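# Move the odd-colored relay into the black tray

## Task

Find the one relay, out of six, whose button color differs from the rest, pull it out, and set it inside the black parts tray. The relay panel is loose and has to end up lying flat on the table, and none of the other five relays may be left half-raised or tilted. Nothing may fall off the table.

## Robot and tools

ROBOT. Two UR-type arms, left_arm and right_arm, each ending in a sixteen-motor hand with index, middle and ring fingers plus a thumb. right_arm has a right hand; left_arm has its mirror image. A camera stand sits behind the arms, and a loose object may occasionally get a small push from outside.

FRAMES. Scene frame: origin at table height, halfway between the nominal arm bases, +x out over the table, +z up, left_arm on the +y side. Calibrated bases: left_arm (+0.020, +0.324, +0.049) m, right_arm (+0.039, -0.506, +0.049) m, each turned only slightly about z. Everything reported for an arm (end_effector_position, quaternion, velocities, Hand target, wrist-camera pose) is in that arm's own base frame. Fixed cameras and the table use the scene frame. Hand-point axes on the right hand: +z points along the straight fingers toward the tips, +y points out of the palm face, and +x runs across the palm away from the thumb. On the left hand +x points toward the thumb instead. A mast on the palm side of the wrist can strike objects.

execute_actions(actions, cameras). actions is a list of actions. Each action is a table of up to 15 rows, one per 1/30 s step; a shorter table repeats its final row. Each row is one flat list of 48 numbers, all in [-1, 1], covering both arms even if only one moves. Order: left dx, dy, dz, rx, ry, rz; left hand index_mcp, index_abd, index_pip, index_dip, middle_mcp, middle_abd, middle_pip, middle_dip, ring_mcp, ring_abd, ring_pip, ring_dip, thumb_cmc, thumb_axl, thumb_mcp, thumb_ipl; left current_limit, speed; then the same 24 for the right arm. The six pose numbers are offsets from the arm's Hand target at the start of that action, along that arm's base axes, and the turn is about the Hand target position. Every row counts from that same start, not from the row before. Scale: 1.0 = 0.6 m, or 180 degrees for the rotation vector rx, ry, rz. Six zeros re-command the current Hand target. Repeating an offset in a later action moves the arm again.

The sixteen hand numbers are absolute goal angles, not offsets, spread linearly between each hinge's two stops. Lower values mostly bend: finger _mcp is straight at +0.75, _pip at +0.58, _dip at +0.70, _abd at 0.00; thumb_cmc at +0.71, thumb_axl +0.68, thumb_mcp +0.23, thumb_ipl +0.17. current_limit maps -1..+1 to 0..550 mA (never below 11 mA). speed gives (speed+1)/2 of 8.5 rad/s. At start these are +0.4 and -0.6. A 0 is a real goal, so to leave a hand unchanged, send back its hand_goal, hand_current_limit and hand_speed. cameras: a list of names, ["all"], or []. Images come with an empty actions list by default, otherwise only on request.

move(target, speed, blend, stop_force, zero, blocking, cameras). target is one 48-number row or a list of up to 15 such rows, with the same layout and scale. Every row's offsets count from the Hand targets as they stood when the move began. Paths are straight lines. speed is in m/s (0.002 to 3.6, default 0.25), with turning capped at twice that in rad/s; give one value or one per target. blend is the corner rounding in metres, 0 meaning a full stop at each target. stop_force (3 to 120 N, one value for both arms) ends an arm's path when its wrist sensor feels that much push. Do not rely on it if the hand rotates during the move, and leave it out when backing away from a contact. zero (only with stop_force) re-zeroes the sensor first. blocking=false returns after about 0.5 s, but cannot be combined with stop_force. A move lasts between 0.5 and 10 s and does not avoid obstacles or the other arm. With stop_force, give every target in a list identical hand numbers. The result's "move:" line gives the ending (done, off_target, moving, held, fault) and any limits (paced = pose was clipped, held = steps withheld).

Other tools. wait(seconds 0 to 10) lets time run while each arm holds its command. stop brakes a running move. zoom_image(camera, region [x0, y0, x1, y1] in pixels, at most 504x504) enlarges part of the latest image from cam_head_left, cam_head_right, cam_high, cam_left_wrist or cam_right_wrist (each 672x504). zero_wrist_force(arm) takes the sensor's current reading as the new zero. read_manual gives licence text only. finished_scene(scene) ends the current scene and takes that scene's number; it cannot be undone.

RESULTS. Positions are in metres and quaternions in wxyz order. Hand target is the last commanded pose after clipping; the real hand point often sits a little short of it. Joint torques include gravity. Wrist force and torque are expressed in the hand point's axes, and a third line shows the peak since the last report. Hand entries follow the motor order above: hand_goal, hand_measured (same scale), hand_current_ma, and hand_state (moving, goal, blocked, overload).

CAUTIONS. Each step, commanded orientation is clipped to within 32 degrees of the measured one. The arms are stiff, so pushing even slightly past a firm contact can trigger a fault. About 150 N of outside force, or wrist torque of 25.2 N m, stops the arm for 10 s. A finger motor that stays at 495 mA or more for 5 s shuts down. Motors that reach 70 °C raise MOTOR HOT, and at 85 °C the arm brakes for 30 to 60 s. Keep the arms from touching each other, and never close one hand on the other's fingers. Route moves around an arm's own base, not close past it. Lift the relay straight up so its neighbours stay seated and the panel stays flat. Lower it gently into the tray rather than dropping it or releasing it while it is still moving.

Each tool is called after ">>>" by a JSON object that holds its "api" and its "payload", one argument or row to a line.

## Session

>>> {"api": "execute_actions", "payload": {
  "actions": [],
  "cameras": ["all"]
}}

>>> {"api": "zoom_image", "payload": {
  "camera": "cam_high",
  "region": [220, 140, 480, 300]
}}

Scene clock: 0.00 s.
left_arm: end_effector_position=(+0.3403, +0.1036, +0.0942) hand_goal=(+0.754, +0.000, +0.576, +0.696, +0.754, +0.000, +0.576, +0.696, +0.754, +0.000, +0.576, +0.696, +0.714, +0.678, +0.226, +0.168) hand_measured=(+0.754, +0.000, +0.576, +0.696, +0.754, +0.000, +0.576, +0.696, +0.754, +0.000, +0.576, +0.696, +0.714, +0.678, +0.226, +0.168) hand_current_ma=(+0, +0, +0, +0, +0, +0, +0, +0, +0, +0, +0, +0, +0, +0, +0, +0) hand_state=(goal, goal, goal, goal, goal, goal, goal, goal, goal, goal, goal, goal, goal, goal, goal, goal) hand_current_limit=0.40 hand_speed=-0.60 end_effector_quat_wxyz=(-0.425, +0.450, +0.783, -0.065) | right_arm: end_effector_position=(+0.8260, +0.2830, +0.1290) hand_goal=(+0.754, +0.000, +0.576, +0.696, +0.754, +0.000, +0.576, +0.696, +0.754, +0.000, +0.576, +0.696, +0.714, +0.678, +0.226, +0.168) hand_measured=(+0.754, +0.000, +0.576, +0.696, +0.754, +0.000, +0.576, +0.696, +0.754, +0.000, +0.576, +0.696, +0.714, +0.678, +0.226, +0.168) hand_current_ma=(+0, +0, +0, +0, +0, +0, +0, +0, +0, +0, +0, +0, +0, +0, +0, +0) hand_state=(goal, goal, goal, goal, goal, goal, goal, goal, goal, goal, goal, goal, goal, goal, goal, goal) hand_current_limit=0.40 hand_speed=-0.60 end_effector_quat_wxyz=(+0.214, +0.799, +0.535, +0.173)
Joint positions: left_arm=[3.376 -1.717 -2.101 -1.686 2.028 -0.487] | right_arm=[0.336 -0.73 1.296 -2.602 -1.89 0.65]
Joint velocities: within noise
Joint torques (N m): no reading
Wrist force (N): no reading
Wrist torque (N m): no reading
Wrist force, peak (N): no reading
Hand target: left_arm +0.3403, +0.1036, +0.0942; -0.425, +0.450, +0.783, -0.065 | right_arm +0.8260, +0.2830, +0.1290; +0.214, +0.799, +0.535, +0.173
camera_calibration:
cam_left_wrist: T_world_to_cam=[[-0.190984, -0.966548, -0.171204, 0.148416], [0.049267, -0.183633, 0.981759, -0.135478], [-0.980356, 0.179066, 0.0826901, 0.433167], [0, 0, 0, 1]] pos_world=[0.459678, 0.0410071, 0.122597]
cam_right_wrist: T_world_to_cam=[[0.213027, -0.916515, 0.338555, 0.0672171], [-0.948939, -0.111565, 0.295074, 0.734081], [-0.232669, -0.384127, -0.893483, 0.546468], [0, 0, 0, 1]] pos_world=[0.809424, 0.353416, 0.248895]

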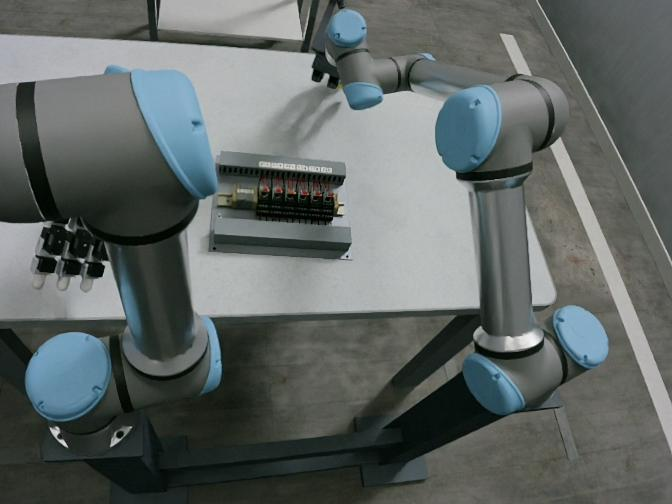

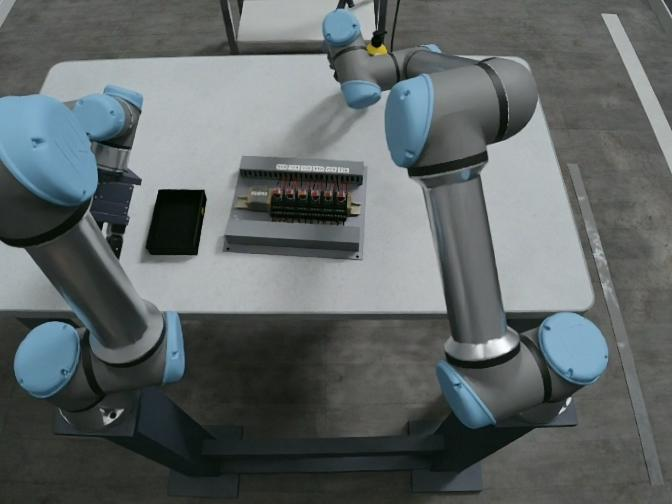

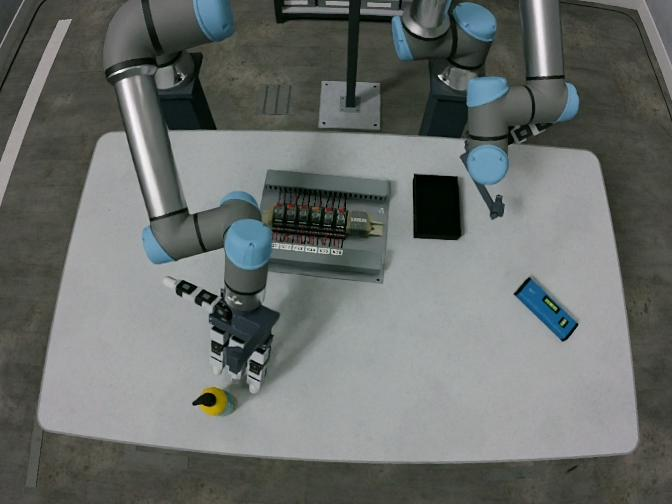

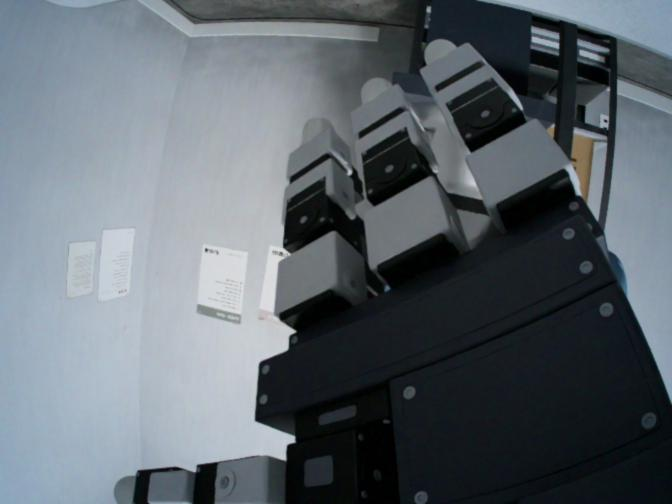

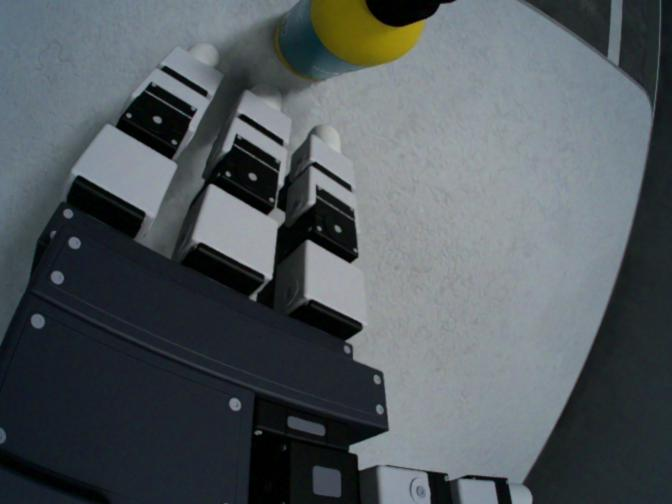

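Scaled by 1.938 from the camera's 672x504 image, which has a finer 960x720 frame.

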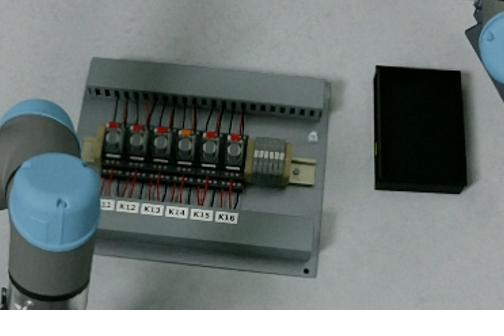

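>>> {"api": "zoom_image", "payload": {
  "camera": "cam_high",
  "region": [262, 170, 392, 290]
}}

>>> {"api": "zoom_image", "payload": {
  "camera": "cam_head_right",
  "region": [220, 140, 380, 270]
}}

>>> {"api": "zoom_image", "payload": {
  "camera": "cam_head_left",
  "region": [200, 140, 360, 270]
}}

Scaled by 3.877 from the camera's 672x504 image, which has a finer 960x720 frame.

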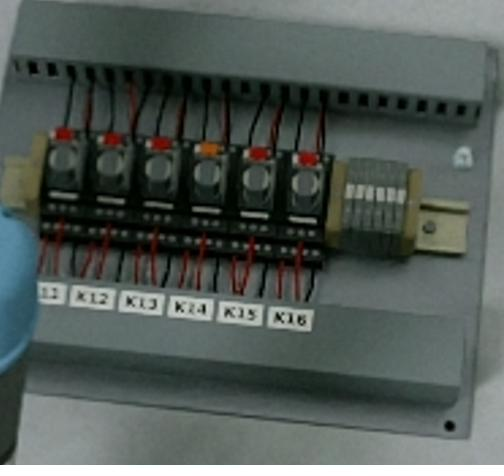

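Scaled by 3.150 from the camera's 672x504 image, which has a finer 960x720 frame.

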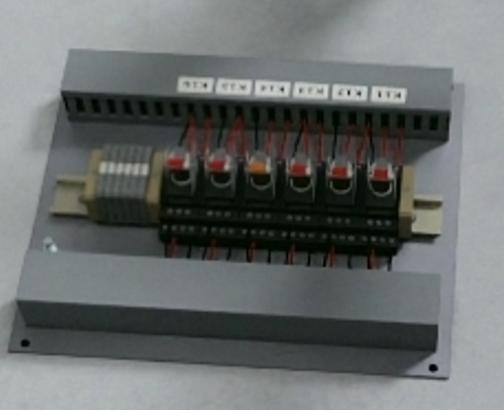

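Scaled by 3.150 from the camera's 672x504 image, which has a finer 960x720 frame.

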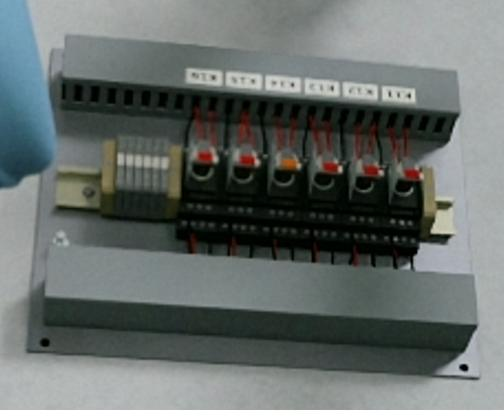

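>>> {"api": "move", "payload": {
  "target": [0, 0, 0.26, 0, 0, 0, 0.754, 0, 0.576, 0.696, 0.754, 0, 0.576, 0.696, 0.754, 0, 0.576, 0.696, 0.714, 0.678, 0.226, 0.168, 0.4, -0.6, -0.03, 0, 0.24, 0, 0, 0, 0.754, 0, 0.576, 0.696, 0.754, 0, 0.576, 0.696, 0.754, 0, 0.576, 0.696, 0.714, 0.678, 0.226, 0.168, 0.4, -0.6],
  "speed": 0.2
}}

>>> {"api": "move", "payload": {
  "target": [0.1, 0.1, 0.05, 0, 0, 0, 0.754, 0, 0.576, 0.696, 0.754, 0, 0.576, 0.696, 0.754, 0, 0.576, 0.696, 0.714, 0.678, 0.226, 0.168, 0.4, -0.6, -0.61, 0.15, -0.08, 0.4916, 0.3291, -0.2688, 0.7534, 0.45, -0.9, 0.88, 0.7534, -0.45, -0.9, 0.88, 1, -0.7, 1, 1, 0.714, 0.678, 0.226, 0.168, 0.4, -0.6],
  "speed": 0.35,
  "cameras": ["cam_right_wrist", "cam_head_right", "cam_high"]
}}

Scene clock: 7.80 s.
left_arm: end_effector_position=(+0.3403, +0.1036, +0.2500) hand_goal=(+0.754, +0.000, +0.576, +0.696, +0.754, +0.000, +0.576, +0.696, +0.754, +0.000, +0.576, +0.696, +0.714, +0.678, +0.226, +0.168) hand_measured=(+0.750, +0.000, +0.576, +0.696, +0.750, +0.000, +0.576, +0.696, +0.750, +0.000, +0.576, +0.696, +0.712, +0.678, +0.226, +0.168) hand_current_ma=(-17, +0, +3, +0, -16, +0, +3, +0, -17, +0, +3, +0, -8, -3, -4, -2) hand_state=(goal, goal, goal, goal, goal, goal, goal, goal, goal, goal, goal, goal, goal, goal, goal, goal) hand_current_limit=0.40 hand_speed=-0.60 end_effector_quat_wxyz=(-0.425, +0.450, +0.783, -0.065) | right_arm: end_effector_position=(+0.8080, +0.2830, +0.2729) hand_goal=(+0.754, +0.000, +0.576, +0.696, +0.754, +0.000, +0.576, +0.696, +0.754, +0.000, +0.576, +0.696, +0.714, +0.678, +0.226, +0.168) hand_measured=(+0.756, +0.000, +0.576, +0.696, +0.756, +0.000, +0.576, +0.696, +0.756, +0.000, +0.576, +0.696, +0.716, +0.678, +0.224, +0.168) hand_current_ma=(+1, +0, +0, +0, +0, +0, +0, +0, +1, +0, +0, +0, +1, +0, -1, +0) hand_state=(goal, goal, goal, goal, goal, goal, goal, goal, goal, goal, goal, goal, goal, goal, goal, goal) hand_current_limit=0.40 hand_speed=-0.60 end_effector_quat_wxyz=(+0.214, +0.799, +0.535, +0.173)
Joint positions: left_arm=[3.376 -1.54 -1.844 -2.121 2.028 -0.487] | right_arm=[0.344 -0.917 1.228 -2.345 -1.894 0.658]
Joint torques (N m): left_arm=[-8.84 31.29 28.75 -1.64 -0.7 -1.33] | right_arm=[13.12 -62.99 -34.2 -0.89 -2.02 1.1]
Wrist force (N): left_arm=[0.0 -0.1 -0.1] | right_arm=[0.2 -0.4 -0.3]
Wrist torque (N m): left_arm=[-0.02 0.01 0.17] | right_arm=[-0.03 -0.03 0.00]
Wrist force, peak (N): left_arm=[-0.6 0.3 0.7] | right_arm=[0.1 -0.6 0.8]
Hand target: left_arm +0.3403, +0.1036, +0.2502; -0.425, +0.450, +0.783, -0.065 | right_arm +0.8080, +0.2830, +0.2730; +0.214, +0.799, +0.535, +0.173
Off the commanded pose: left_arm 0.000 m, 0 deg | right_arm 0.000 m, 0 deg.
move: done

Scene clock: 11.83 s.
left_arm: end_effector_position=(+0.4003, +0.1636, +0.2802) hand_goal=(+0.754, +0.000, +0.576, +0.696, +0.754, +0.000, +0.576, +0.696, +0.754, +0.000, +0.576, +0.696, +0.714, +0.678, +0.226, +0.168) hand_measured=(+0.750, +0.000, +0.576, +0.696, +0.750, +0.000, +0.576, +0.696, +0.750, +0.000, +0.576, +0.696, +0.712, +0.678, +0.226, +0.168) hand_current_ma=(-17, +0, +3, +0, -16, +0, +3, +0, -17, +0, +3, +0, -8, -3, -4, -2) hand_state=(goal, goal, goal, goal, goal, goal, goal, goal, goal, goal, goal, goal, goal, goal, goal, goal) hand_current_limit=0.40 hand_speed=-0.60 end_effector_quat_wxyz=(-0.425, +0.450, +0.783, -0.065) | right_arm: end_effector_position=(+0.4420, +0.3730, +0.2250) hand_goal=(+0.754, +0.450, -0.900, +0.880, +0.754, -0.450, -0.900, +0.880, +1.000, -0.700, +1.000, +1.000, +0.714, +0.678, +0.226, +0.168) hand_measured=(+0.750, +0.446, -0.896, +0.878, +0.750, -0.446, -0.896, +0.878, +0.994, -0.696, +0.996, +0.996, +0.708, +0.678, +0.224, +0.168) hand_current_ma=(-2, -1, +2, -1, -1, +1, +2, -1, -4, +1, -2, -1, -3, +0, -1, +0) hand_state=(goal, goal, goal, goal, goal, goal, goal, goal, goal, goal, goal, goal, goal, goal, goal, goal) hand_current_limit=0.40 hand_speed=-0.60 end_effector_quat_wxyz=(-0.573, +0.819, -0.021, +0.015)
Joint positions: left_arm=[3.464 -1.668 -1.64 -2.164 2.089 -0.416] | right_arm=[0.112 -1.403 2.058 -2.649 -0.385 2.023]
Joint torques (N m): left_arm=[10.15 13.71 30.33 -1.44 2.23 1.63] | right_arm=[-12.03 -19.33 -9.7 -5.34 0.18 1.25]
Wrist force (N): left_arm=[-0.1 -0.1 0.0] | right_arm=[-0.4 1.6 -1.4]
Wrist torque (N m): left_arm=[-0.03 0.05 -0.04] | right_arm=[0.22 0.00 -0.35]
Wrist force, peak (N): left_arm=[-0.4 -0.3 0.3] | right_arm=[-1.1 2.0 -1.1]
Hand target: left_arm +0.4003, +0.1636, +0.2802; -0.425, +0.450, +0.783, -0.065 | right_arm +0.4420, +0.3730, +0.2250; -0.573, +0.819, -0.022, +0.015
Off the commanded pose: left_arm 0.000 m, 0 deg | right_arm 0.000 m, 0 deg.
move: done
camera_calibration:
cam_right_wrist: T_world_to_cam=[[-0.768822, -0.217731, -0.601254, 0.583834], [-0.463228, -0.458555, 0.758385, 0.16186], [-0.440831, 0.86158, 0.251688, -0.0528041], [0, 0, 0, 1]] pos_world=[0.500565, 0.246835, 0.241571]
Images, in order (width x height): cam_head_right 672x504, cam_high 672x504, cam_right_wrist 672x504.

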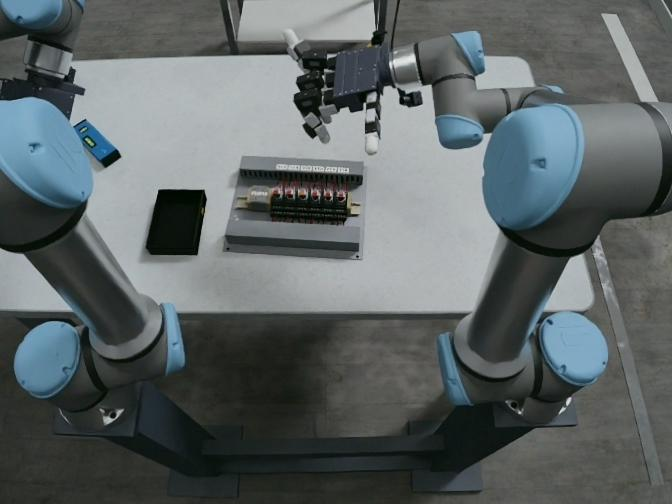

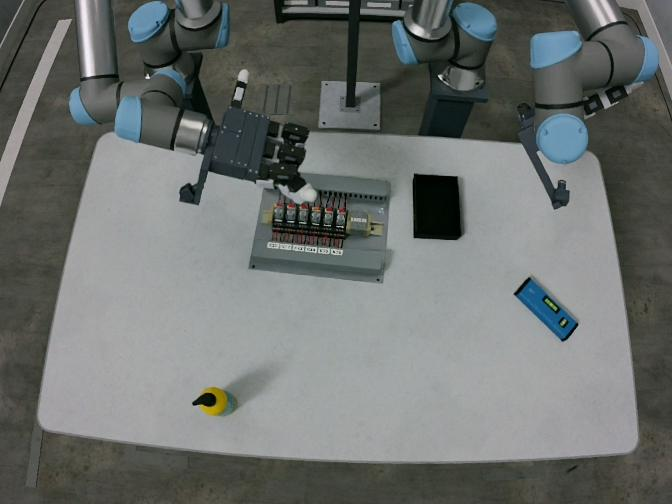

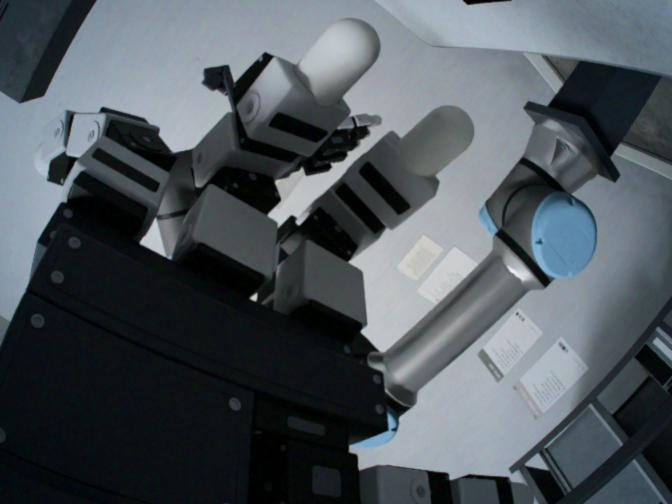

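>>> {"api": "zoom_image", "payload": {
  "camera": "cam_high",
  "region": [240, 165, 400, 290]
}}

>>> {"api": "move", "payload": {
  "target": [0, 0, 0, 0, 0, 0, 0.754, 0, 0.576, 0.696, 0.754, 0, 0.576, 0.696, 0.754, 0, 0.576, 0.696, 0.714, 0.678, 0.226, 0.168, 0.4, -0.6, -0.0083, -0.0883, -0.2667, 0, 0, 0, 0.7534, 0.45, -0.9, 0.88, 0.7534, -0.45, -0.9, 0.88, 1, -0.7, 1, 1, 0.714, 0.678, 0.226, 0.168, 0.4, -0.6],
  "speed": 0.2,
  "cameras": ["cam_right_wrist", "cam_head_right"]
}}

>>> {"api": "zoom_image", "payload": {
  "camera": "cam_right_wrist",
  "region": [290, 0, 510, 130]
}}

>>> {"api": "zoom_image", "payload": {
  "camera": "cam_head_right",
  "region": [220, 140, 380, 270]
}}

Scaled by 3.150 from the camera's 672x504 image, which has a finer 960x720 frame.

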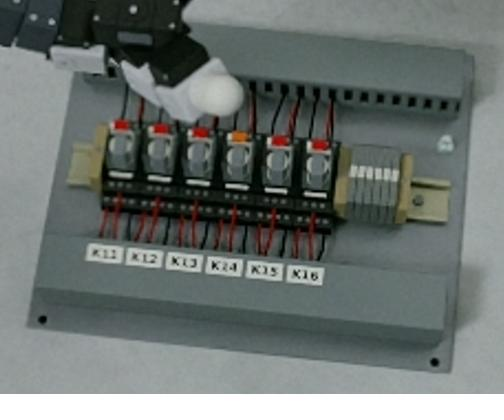

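Scene clock: 13.87 s.
left_arm: end_effector_position=(+0.4003, +0.1636, +0.2802) hand_goal=(+0.754, +0.000, +0.576, +0.696, +0.754, +0.000, +0.576, +0.696, +0.754, +0.000, +0.576, +0.696, +0.714, +0.678, +0.226, +0.168) hand_measured=(+0.750, +0.000, +0.576, +0.696, +0.750, +0.000, +0.576, +0.696, +0.750, +0.000, +0.576, +0.696, +0.712, +0.678, +0.226, +0.168) hand_current_ma=(-17, +0, +3, +0, -16, +0, +3, +0, -17, +0, +3, +0, -8, -3, -4, -2) hand_state=(goal, goal, goal, goal, goal, goal, goal, goal, goal, goal, goal, goal, goal, goal, goal, goal) hand_current_limit=0.40 hand_speed=-0.60 end_effector_quat_wxyz=(-0.425, +0.450, +0.783, -0.065) | right_arm: end_effector_position=(+0.4370, +0.3201, +0.0652) hand_goal=(+0.754, +0.450, -0.900, +0.880, +0.754, -0.450, -0.900, +0.880, +1.000, -0.700, +1.000, +1.000, +0.714, +0.678, +0.226, +0.168) hand_measured=(+0.750, +0.446, -0.896, +0.878, +0.750, -0.446, -0.896, +0.878, +0.994, -0.696, +0.996, +0.996, +0.708, +0.678, +0.224, +0.168) hand_current_ma=(-2, -1, +2, -1, -2, +1, +2, -1, -4, +1, -2, -1, -4, +0, -1, +0) hand_state=(goal, goal, goal, goal, goal, goal, goal, goal, goal, goal, goal, goal, goal, goal, goal, goal) hand_current_limit=0.40 hand_speed=-0.60 end_effector_quat_wxyz=(-0.573, +0.819, -0.022, +0.015)
Joint positions: left_arm=[3.464 -1.668 -1.64 -2.164 2.089 -0.416] | right_arm=[-0.002 -1.175 2.249 -2.784 -0.353 1.718]
Joint torques (N m): left_arm=[9.65 13.87 30.15 -1.52 2.19 1.58] | right_arm=[-11.14 -21.27 -2.98 -5.12 3.15 -1.16]
Wrist force (N): left_arm=[-0.2 -0.3 0.2] | right_arm=[-0.8 1.7 -1.3]
Wrist torque (N m): left_arm=[-0.07 0.06 -0.04] | right_arm=[0.23 0.05 -0.13]
Wrist force, peak (N): left_arm=[-0.6 -0.1 0.3] | right_arm=[-0.8 2.6 -1.1]
Hand target: left_arm +0.4003, +0.1636, +0.2802; -0.425, +0.450, +0.783, -0.065 | right_arm +0.4370, +0.3200, +0.0650; -0.573, +0.819, -0.022, +0.015
Off the commanded pose: left_arm 0.000 m, 0 deg | right_arm 0.000 m, 0 deg.
move: done
camera_calibration:
cam_right_wrist: T_world_to_cam=[[-0.768871, -0.217453, -0.601291, 0.472288], [-0.463412, -0.458424, 0.758351, 0.256497], [-0.440552, 0.86172, 0.251698, 0.0305785], [0, 0, 0, 1]] pos_world=[0.495464, 0.193935, 0.0817708]
Images, in order (width x height): cam_head_right 672x504, cam_right_wrist 672x504.

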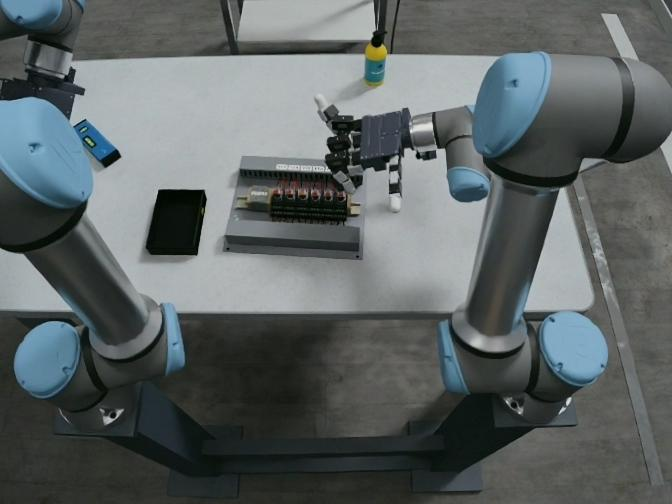

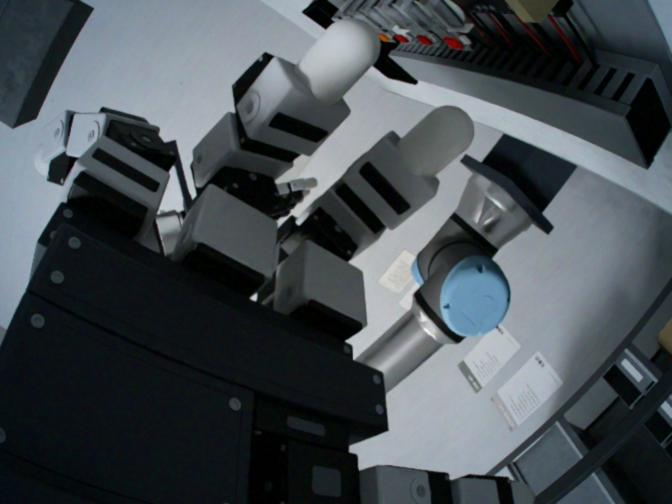

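Scaled by 2.291 from the camera's 672x504 image, which has a finer 960x720 frame.

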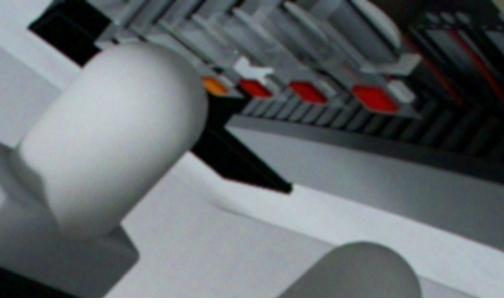

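Scaled by 3.150 from the camera's 672x504 image, which has a finer 960x720 frame.

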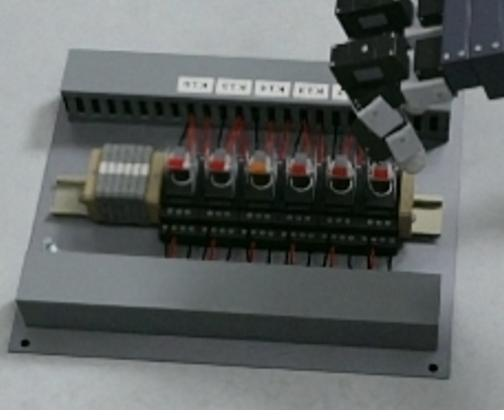

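>>> {"api": "move", "payload": {
  "target": [
    [0, 0, 0, 0, 0, 0, 0.754, 0, 0.576, 0.696, 0.754, 0, 0.576, 0.696, 0.754, 0, 0.576, 0.696, 0.714, 0.678, 0.226, 0.168, 0.4, -0.6, -0.0033, 0.1863, 0, 0, 0, 0, 0.7534, 0.45, -0.9, 0.88, 0.7534, -0.45, -0.9, 0.88, 1, -0.7, 1, 1, 0.714, 0.678, 0.226, 0.168, 0.4, -0.6],
    [0, 0, 0, 0, 0, 0, 0.754, 0, 0.576, 0.696, 0.754, 0, 0.576, 0.696, 0.754, 0, 0.576, 0.696, 0.714, 0.678, 0.226, 0.168, 0.4, -0.6, -0.0033, 0.1863, -0.0383, 0, 0, 0, 0.7534, 0.45, -0.9, 0.88, 0.7534, -0.45, -0.9, 0.88, 1, -0.7, 1, 1, 0.714, 0.678, 0.226, 0.168, 0.4, -0.6]
  ],
  "speed": [0.15, 0.06],
  "cameras": ["cam_right_wrist", "cam_head_right", "cam_head_left"]
}}

>>> {"api": "zoom_image", "payload": {
  "camera": "cam_right_wrist",
  "region": [290, 0, 500, 170]
}}

>>> {"api": "zoom_image", "payload": {
  "camera": "cam_head_right",
  "region": [260, 160, 360, 230]
}}

>>> {"api": "zoom_image", "payload": {
  "camera": "cam_head_left",
  "region": [250, 160, 350, 230]
}}

Scene clock: 17.53 s.
left_arm: end_effector_position=(+0.4003, +0.1636, +0.2802) hand_goal=(+0.754, +0.000, +0.576, +0.696, +0.754, +0.000, +0.576, +0.696, +0.754, +0.000, +0.576, +0.696, +0.714, +0.678, +0.226, +0.168) hand_measured=(+0.750, +0.000, +0.576, +0.696, +0.750, +0.000, +0.576, +0.696, +0.750, +0.000, +0.576, +0.696, +0.712, +0.678, +0.226, +0.168) hand_current_ma=(-17, +0, +3, +0, -16, +0, +3, +0, -17, +0, +3, +0, -8, -3, -4, -2) hand_state=(goal, goal, goal, goal, goal, goal, goal, goal, goal, goal, goal, goal, goal, goal, goal, goal) hand_current_limit=0.40 hand_speed=-0.60 end_effector_quat_wxyz=(-0.425, +0.450, +0.783, -0.065) | right_arm: end_effector_position=(+0.4350, +0.4318, +0.0421) hand_goal=(+0.754, +0.450, -0.900, +0.880, +0.754, -0.450, -0.900, +0.880, +1.000, -0.700, +1.000, +1.000, +0.714, +0.678, +0.226, +0.168) hand_measured=(+0.750, +0.446, -0.896, +0.878, +0.750, -0.446, -0.896, +0.878, +0.994, -0.696, +0.996, +0.996, +0.708, +0.678, +0.224, +0.168) hand_current_ma=(-2, -1, +2, -1, -2, +1, +2, -1, -4, +1, -2, -1, -4, +0, -1, +0) hand_state=(goal, goal, goal, goal, goal, goal, goal, goal, goal, goal, goal, goal, goal, goal, goal, goal) hand_current_limit=0.40 hand_speed=-0.60 end_effector_quat_wxyz=(-0.573, +0.819, -0.021, +0.015)
Joint positions: left_arm=[3.464 -1.668 -1.64 -2.164 2.089 -0.416] | right_arm=[0.235 -0.916 2.081 -3.397 -0.449 2.283]
Joint torques (N m): left_arm=[10.53 14.13 30.94 -1.46 1.89 1.58] | right_arm=[13.24 -29.8 -21.74 -5.16 0.02 1.21]
Wrist force (N): left_arm=[-0.2 -0.1 0.2] | right_arm=[-0.5 1.7 -1.3]
Wrist torque (N m): left_arm=[-0.05 0.05 -0.04] | right_arm=[0.24 0.01 -0.33]
Wrist force, peak (N): left_arm=[-0.5 -0.3 0.3] | right_arm=[-0.7 1.9 -2.0]
Hand target: left_arm +0.4003, +0.1636, +0.2802; -0.425, +0.450, +0.783, -0.065 | right_arm +0.4351, +0.4318, +0.0420; -0.573, +0.819, -0.022, +0.015
Off the commanded pose: left_arm 0.000 m, 0 deg | right_arm 0.000 m, 0 deg.
move: done
camera_calibration:
cam_right_wrist: T_world_to_cam=[[-0.768837, -0.217519, -0.601311, 0.481231], [-0.463392, -0.458464, 0.75834, 0.324344], [-0.440633, 0.861682, 0.251687, -0.0606463], [0, 0, 0, 1]] pos_world=[0.493564, 0.305635, 0.0586709]
Images, in order (width x height): cam_head_left 672x504, cam_head_right 672x504, cam_right_wrist 672x504.

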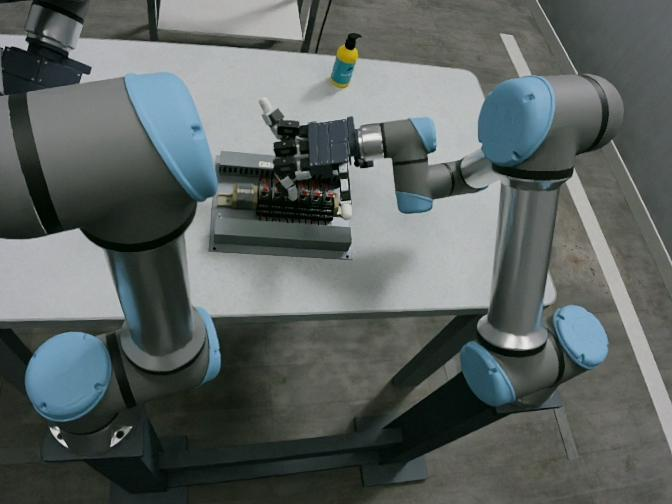

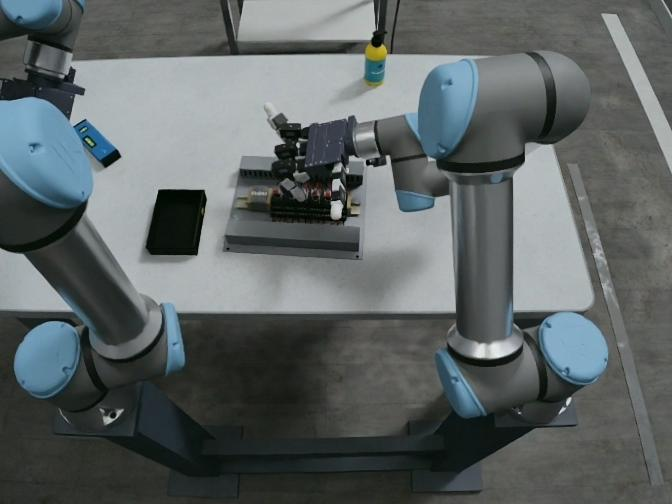

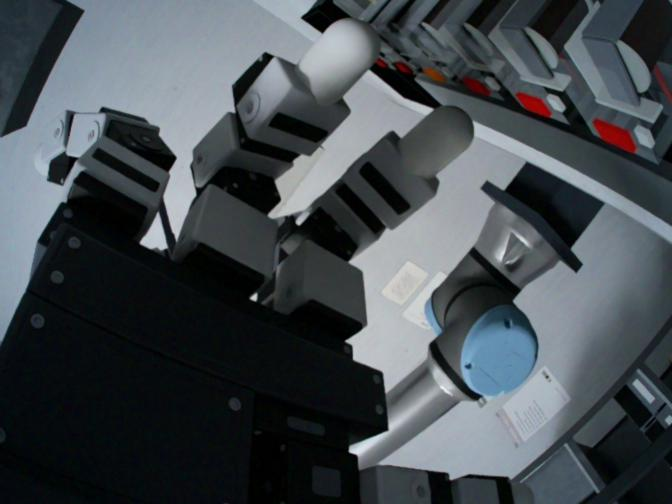

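Scaled by 2.400 from the camera's 672x504 image, which has a finer 960x720 frame.

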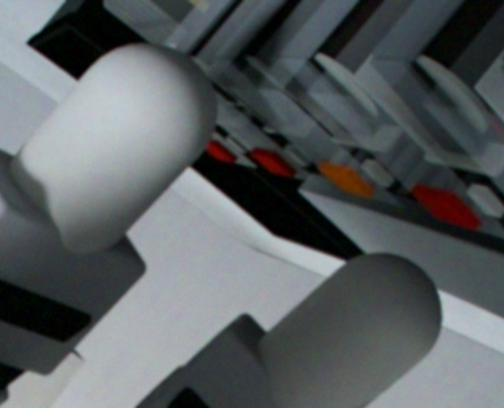

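Scaled by 5.040 from the camera's 672x504 image, which has a finer 960x720 frame.

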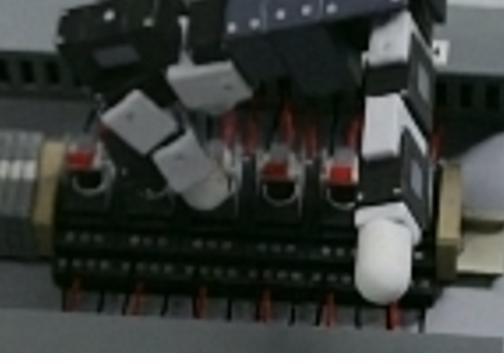

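Scaled by 5.040 from the camera's 672x504 image, which has a finer 960x720 frame.

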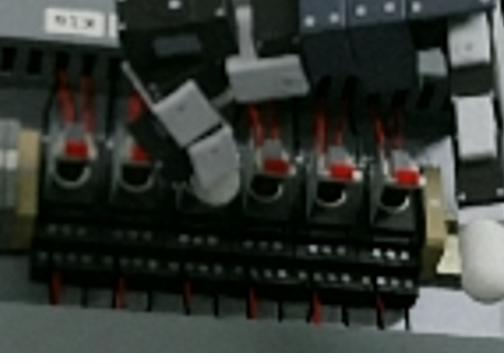

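>>> {"api": "zoom_image", "payload": {
  "camera": "cam_head_right",
  "region": [270, 175, 330, 225]
}}

>>> {"api": "zoom_image", "payload": {
  "camera": "cam_head_left",
  "region": [255, 175, 315, 225]
}}

Scaled by 8.400 from the camera's 672x504 image, which has a finer 960x720 frame.

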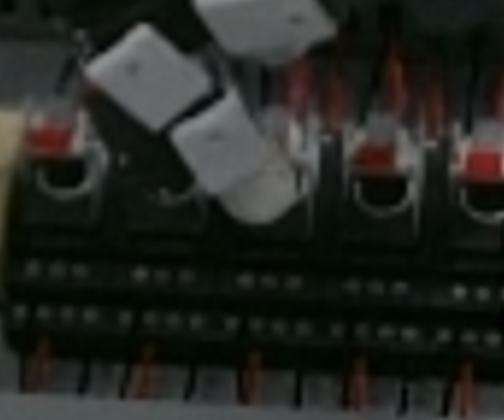

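Scaled by 8.400 from the camera's 672x504 image, which has a finer 960x720 frame.

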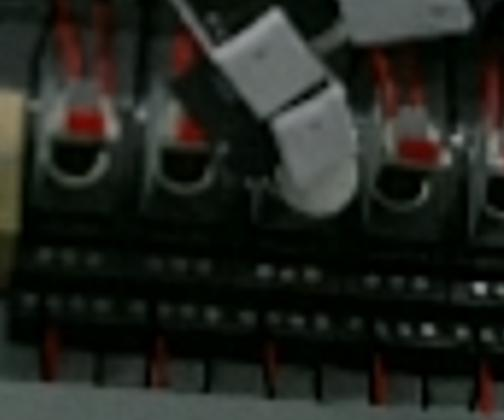

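>>> {"api": "move", "payload": {
  "target": [0, 0, 0, 0, 0, 0, 0.754, 0, 0.576, 0.696, 0.754, 0, 0.576, 0.696, 0.754, 0, 0.576, 0.696, 0.714, 0.678, 0.226, 0.168, 0.4, -0.6, 0, 0, -0.0455, 0, 0, 0, 0.7534, 0.5, -0.9, 0.88, 0.7534, -0.5, -0.9, 0.88, 1, -0.7, 1, 1, 0.714, 0.678, 0.226, 0.168, 0.4, -0.6],
  "speed": 0.025,
  "stop_force": 4,
  "cameras": ["cam_right_wrist", "cam_head_right", "cam_high"]
}}

>>> {"api": "zoom_image", "payload": {
  "camera": "cam_right_wrist",
  "region": [290, 0, 500, 170]
}}

>>> {"api": "zoom_image", "payload": {
  "camera": "cam_high",
  "region": [220, 160, 400, 290]
}}

Scene clock: 21.03 s.
left_arm: end_effector_position=(+0.4003, +0.1636, +0.2802) hand_goal=(+0.754, +0.000, +0.576, +0.696, +0.754, +0.000, +0.576, +0.696, +0.754, +0.000, +0.576, +0.696, +0.714, +0.678, +0.226, +0.168) hand_measured=(+0.750, +0.000, +0.576, +0.696, +0.750, +0.000, +0.576, +0.696, +0.750, +0.000, +0.576, +0.696, +0.712, +0.678, +0.226, +0.168) hand_current_ma=(-17, +0, +3, +0, -16, +0, +3, +0, -17, +0, +3, +0, -8, -3, -4, -2) hand_state=(goal, goal, goal, goal, goal, goal, goal, goal, goal, goal, goal, goal, goal, goal, goal, goal) hand_current_limit=0.40 hand_speed=-0.60 end_effector_quat_wxyz=(-0.425, +0.450, +0.783, -0.065) | right_arm: end_effector_position=(+0.4351, +0.4318, +0.0147) hand_goal=(+0.754, +0.500, -0.900, +0.880, +0.754, -0.500, -0.900, +0.880, +1.000, -0.700, +1.000, +1.000, +0.714, +0.678, +0.226, +0.168) hand_measured=(+0.750, +0.496, -0.896, +0.878, +0.750, -0.496, -0.896, +0.878, +0.994, -0.696, +0.996, +0.996, +0.708, +0.678, +0.224, +0.168) hand_current_ma=(-2, -1, +2, -1, -2, +1, +2, -1, -4, +1, -2, -1, -4, +0, -1, +0) hand_state=(goal, goal, goal, goal, goal, goal, goal, goal, goal, goal, goal, goal, goal, goal, goal, goal) hand_current_limit=0.40 hand_speed=-0.60 end_effector_quat_wxyz=(-0.573, +0.819, -0.022, +0.015)
Joint positions: left_arm=[3.464 -1.668 -1.64 -2.164 2.089 -0.416] | right_arm=[0.235 -0.847 2.074 -3.459 -0.449 2.283]
Joint torques (N m): left_arm=[10.2 14.29 30.19 -1.5 1.96 1.6] | right_arm=[5.76 -31.84 -20.21 -4.88 0.77 1.1]
Wrist force (N): left_arm=[0.0 -0.1 0.0] | right_arm=[-0.7 1.4 -1.2]
Wrist torque (N m): left_arm=[-0.03 0.03 -0.03] | right_arm=[0.17 0.02 -0.35]
Wrist force, peak (N): left_arm=[-0.5 -0.4 0.1] | right_arm=[-0.7 1.8 -1.5]
Hand target: left_arm +0.4003, +0.1636, +0.2802; -0.425, +0.450, +0.783, -0.065 | right_arm +0.4351, +0.4318, +0.0147; -0.573, +0.819, -0.022, +0.015
Off the commanded pose: left_arm 0.000 m, 0 deg | right_arm 0.000 m, 0 deg.
move: done
camera_calibration:
cam_right_wrist: T_world_to_cam=[[-0.768843, -0.217426, -0.601337, 0.46473], [-0.463459, -0.458436, 0.758315, 0.345147], [-0.440552, 0.861721, 0.251698, -0.0538019], [0, 0, 0, 1]] pos_world=[0.493564, 0.305635, 0.0312708]
Images, in order (width x height): cam_head_right 672x504, cam_high 672x504, cam_right_wrist 672x504.

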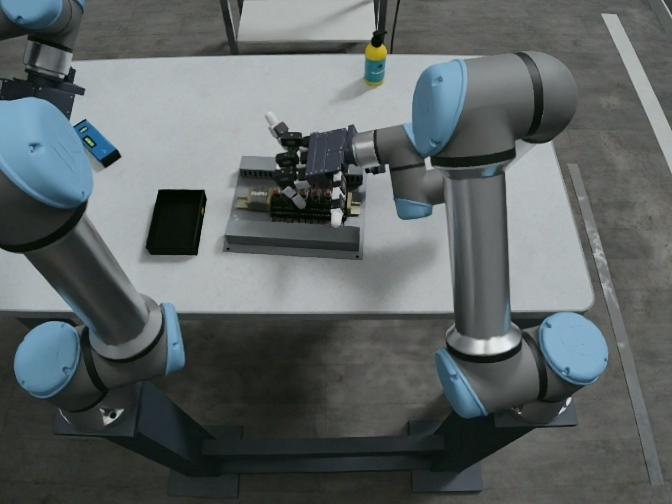

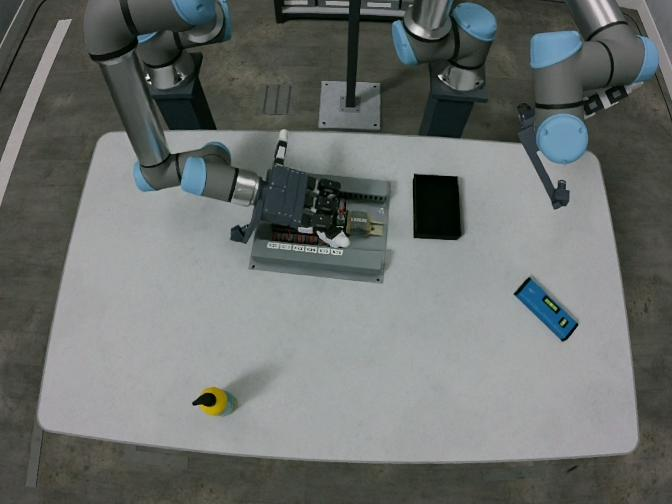

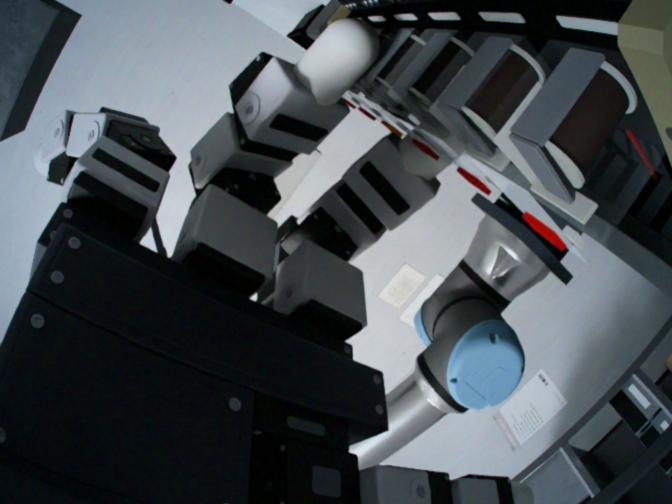

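Scaled by 2.400 from the camera's 672x504 image, which has a finer 960x720 frame.

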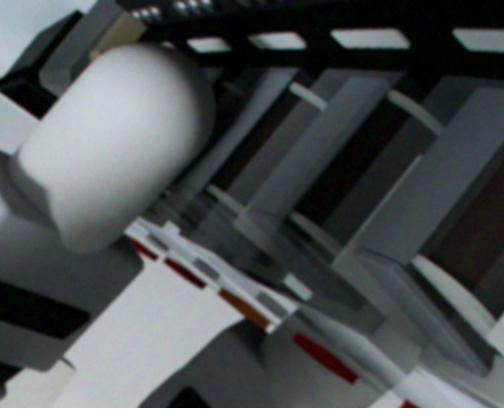

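Scaled by 2.800 from the camera's 672x504 image, which has a finer 960x720 frame.

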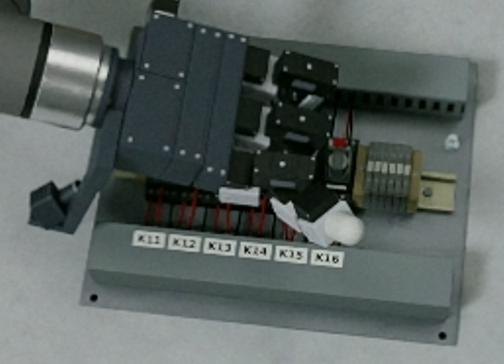

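>>> {"api": "move", "payload": {
  "target": [0, 0, 0, 0, 0, 0, 0.754, 0, 0.576, 0.696, 0.754, 0, 0.576, 0.696, 0.754, 0, 0.576, 0.696, 0.714, 0.678, 0.226, 0.168, 0.4, -0.6, 0, 0, 0, 0, 0, 0, 0.7534, -0.2, -0.92, 0.88, 0.7534, 0.2, -0.92, 0.88, 1, -0.7, 1, 1, 0.714, 0.678, 0.226, 0.168, -0.75, -0.88],
  "cameras": ["cam_right_wrist", "cam_head_right"]
}}

>>> {"api": "zoom_image", "payload": {
  "camera": "cam_head_right",
  "region": [270, 175, 330, 225]
}}

>>> {"api": "zoom_image", "payload": {
  "camera": "cam_right_wrist",
  "region": [290, 0, 500, 170]
}}

Scene clock: 23.13 s.
left_arm: end_effector_position=(+0.4003, +0.1636, +0.2802) hand_goal=(+0.754, +0.000, +0.576, +0.696, +0.754, +0.000, +0.576, +0.696, +0.754, +0.000, +0.576, +0.696, +0.714, +0.678, +0.226, +0.168) hand_measured=(+0.750, +0.000, +0.576, +0.696, +0.750, +0.000, +0.576, +0.696, +0.750, +0.000, +0.576, +0.696, +0.712, +0.678, +0.226, +0.168) hand_current_ma=(-17, +0, +3, +0, -16, +0, +3, +0, -17, +0, +3, +0, -8, -3, -4, -2) hand_state=(goal, goal, goal, goal, goal, goal, goal, goal, goal, goal, goal, goal, goal, goal, goal, goal) hand_current_limit=0.40 hand_speed=-0.60 end_effector_quat_wxyz=(-0.425, +0.450, +0.783, -0.065) | right_arm: end_effector_position=(+0.4351, +0.4318, +0.0147) hand_goal=(+0.754, -0.200, -0.920, +0.880, +0.754, +0.200, -0.920, +0.880, +1.000, -0.700, +1.000, +1.000, +0.714, +0.678, +0.226, +0.168) hand_measured=(+0.754, -0.142, -0.908, +0.882, +0.754, -0.230, -0.894, +0.888, +0.994, -0.696, +0.996, +0.996, +0.708, +0.678, +0.224, +0.168) hand_current_ma=(+0, +69, +9, +0, +0, -69, +30, +6, -4, +1, -2, -1, -4, +0, -1, +0) hand_state=(goal, blocked, goal, goal, goal, blocked, blocked, goal, goal, goal, goal, goal, goal, goal, goal, goal) hand_current_limit=-0.75 hand_speed=-0.88 end_effector_quat_wxyz=(-0.573, +0.819, -0.021, +0.015)
Joint positions: left_arm=[3.464 -1.668 -1.64 -2.164 2.089 -0.416] | right_arm=[0.235 -0.847 2.074 -3.459 -0.449 2.283]
Joint torques (N m): left_arm=[10.67 14.25 30.01 -1.53 1.81 1.51] | right_arm=[6.28 -32.38 -2.93 -0.78 3.66 1.29]
Wrist force (N): left_arm=[-0.2 0.0 0.2] | right_arm=[4.1 1.9 0.6]
Wrist torque (N m): left_arm=[-0.04 0.06 -0.05] | right_arm=[0.14 0.21 -0.33]
Wrist force, peak (N): left_arm=[-0.4 -0.4 0.0] | right_arm=[11.5 -0.6 -1.4]
Hand target: left_arm +0.4003, +0.1636, +0.2802; -0.425, +0.450, +0.783, -0.065 | right_arm +0.4351, +0.4318, +0.0147; -0.573, +0.819, -0.022, +0.015
Off the commanded pose: left_arm 0.000 m, 0 deg | right_arm 0.000 m, 0 deg.
move: done
camera_calibration:
cam_right_wrist: T_world_to_cam=[[-0.768807, -0.217391, -0.601396, 0.464704], [-0.463518, -0.458453, 0.758269, 0.345183], [-0.440552, 0.861721, 0.251697, -0.0538018], [0, 0, 0, 1]] pos_world=[0.493564, 0.305634, 0.0312709]
Images, in order (width x height): cam_head_right 672x504, cam_right_wrist 672x504.

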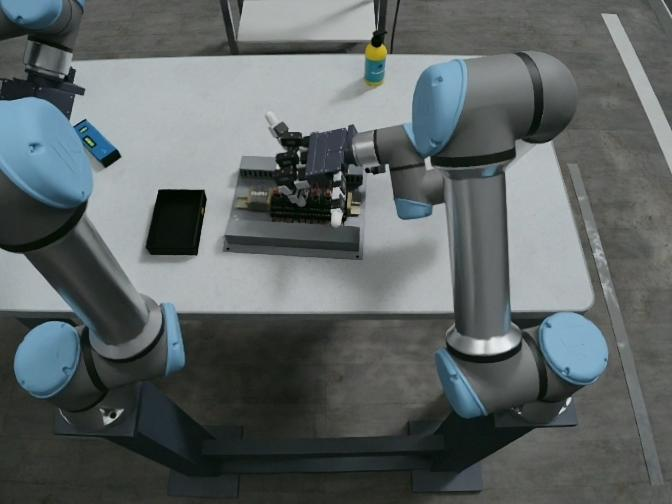

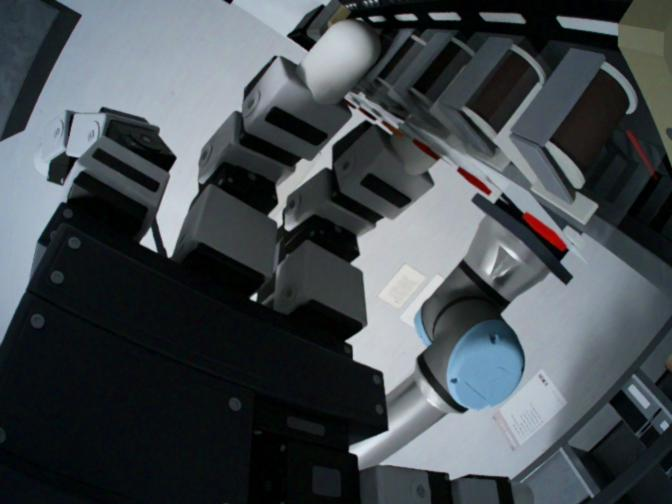

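Scaled by 8.400 from the camera's 672x504 image, which has a finer 960x720 frame.

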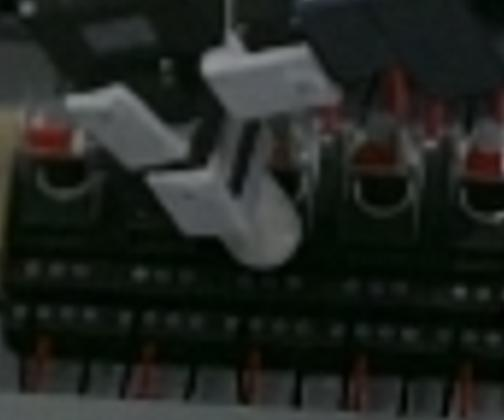

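Scaled by 2.400 from the camera's 672x504 image, which has a finer 960x720 frame.

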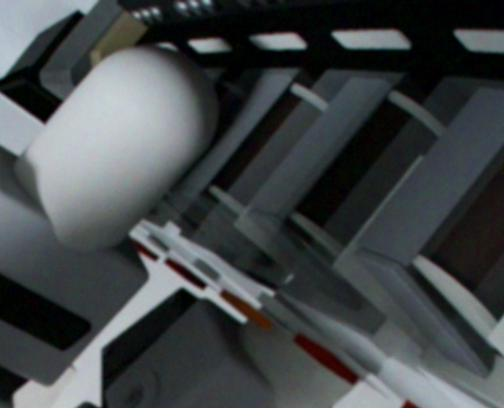

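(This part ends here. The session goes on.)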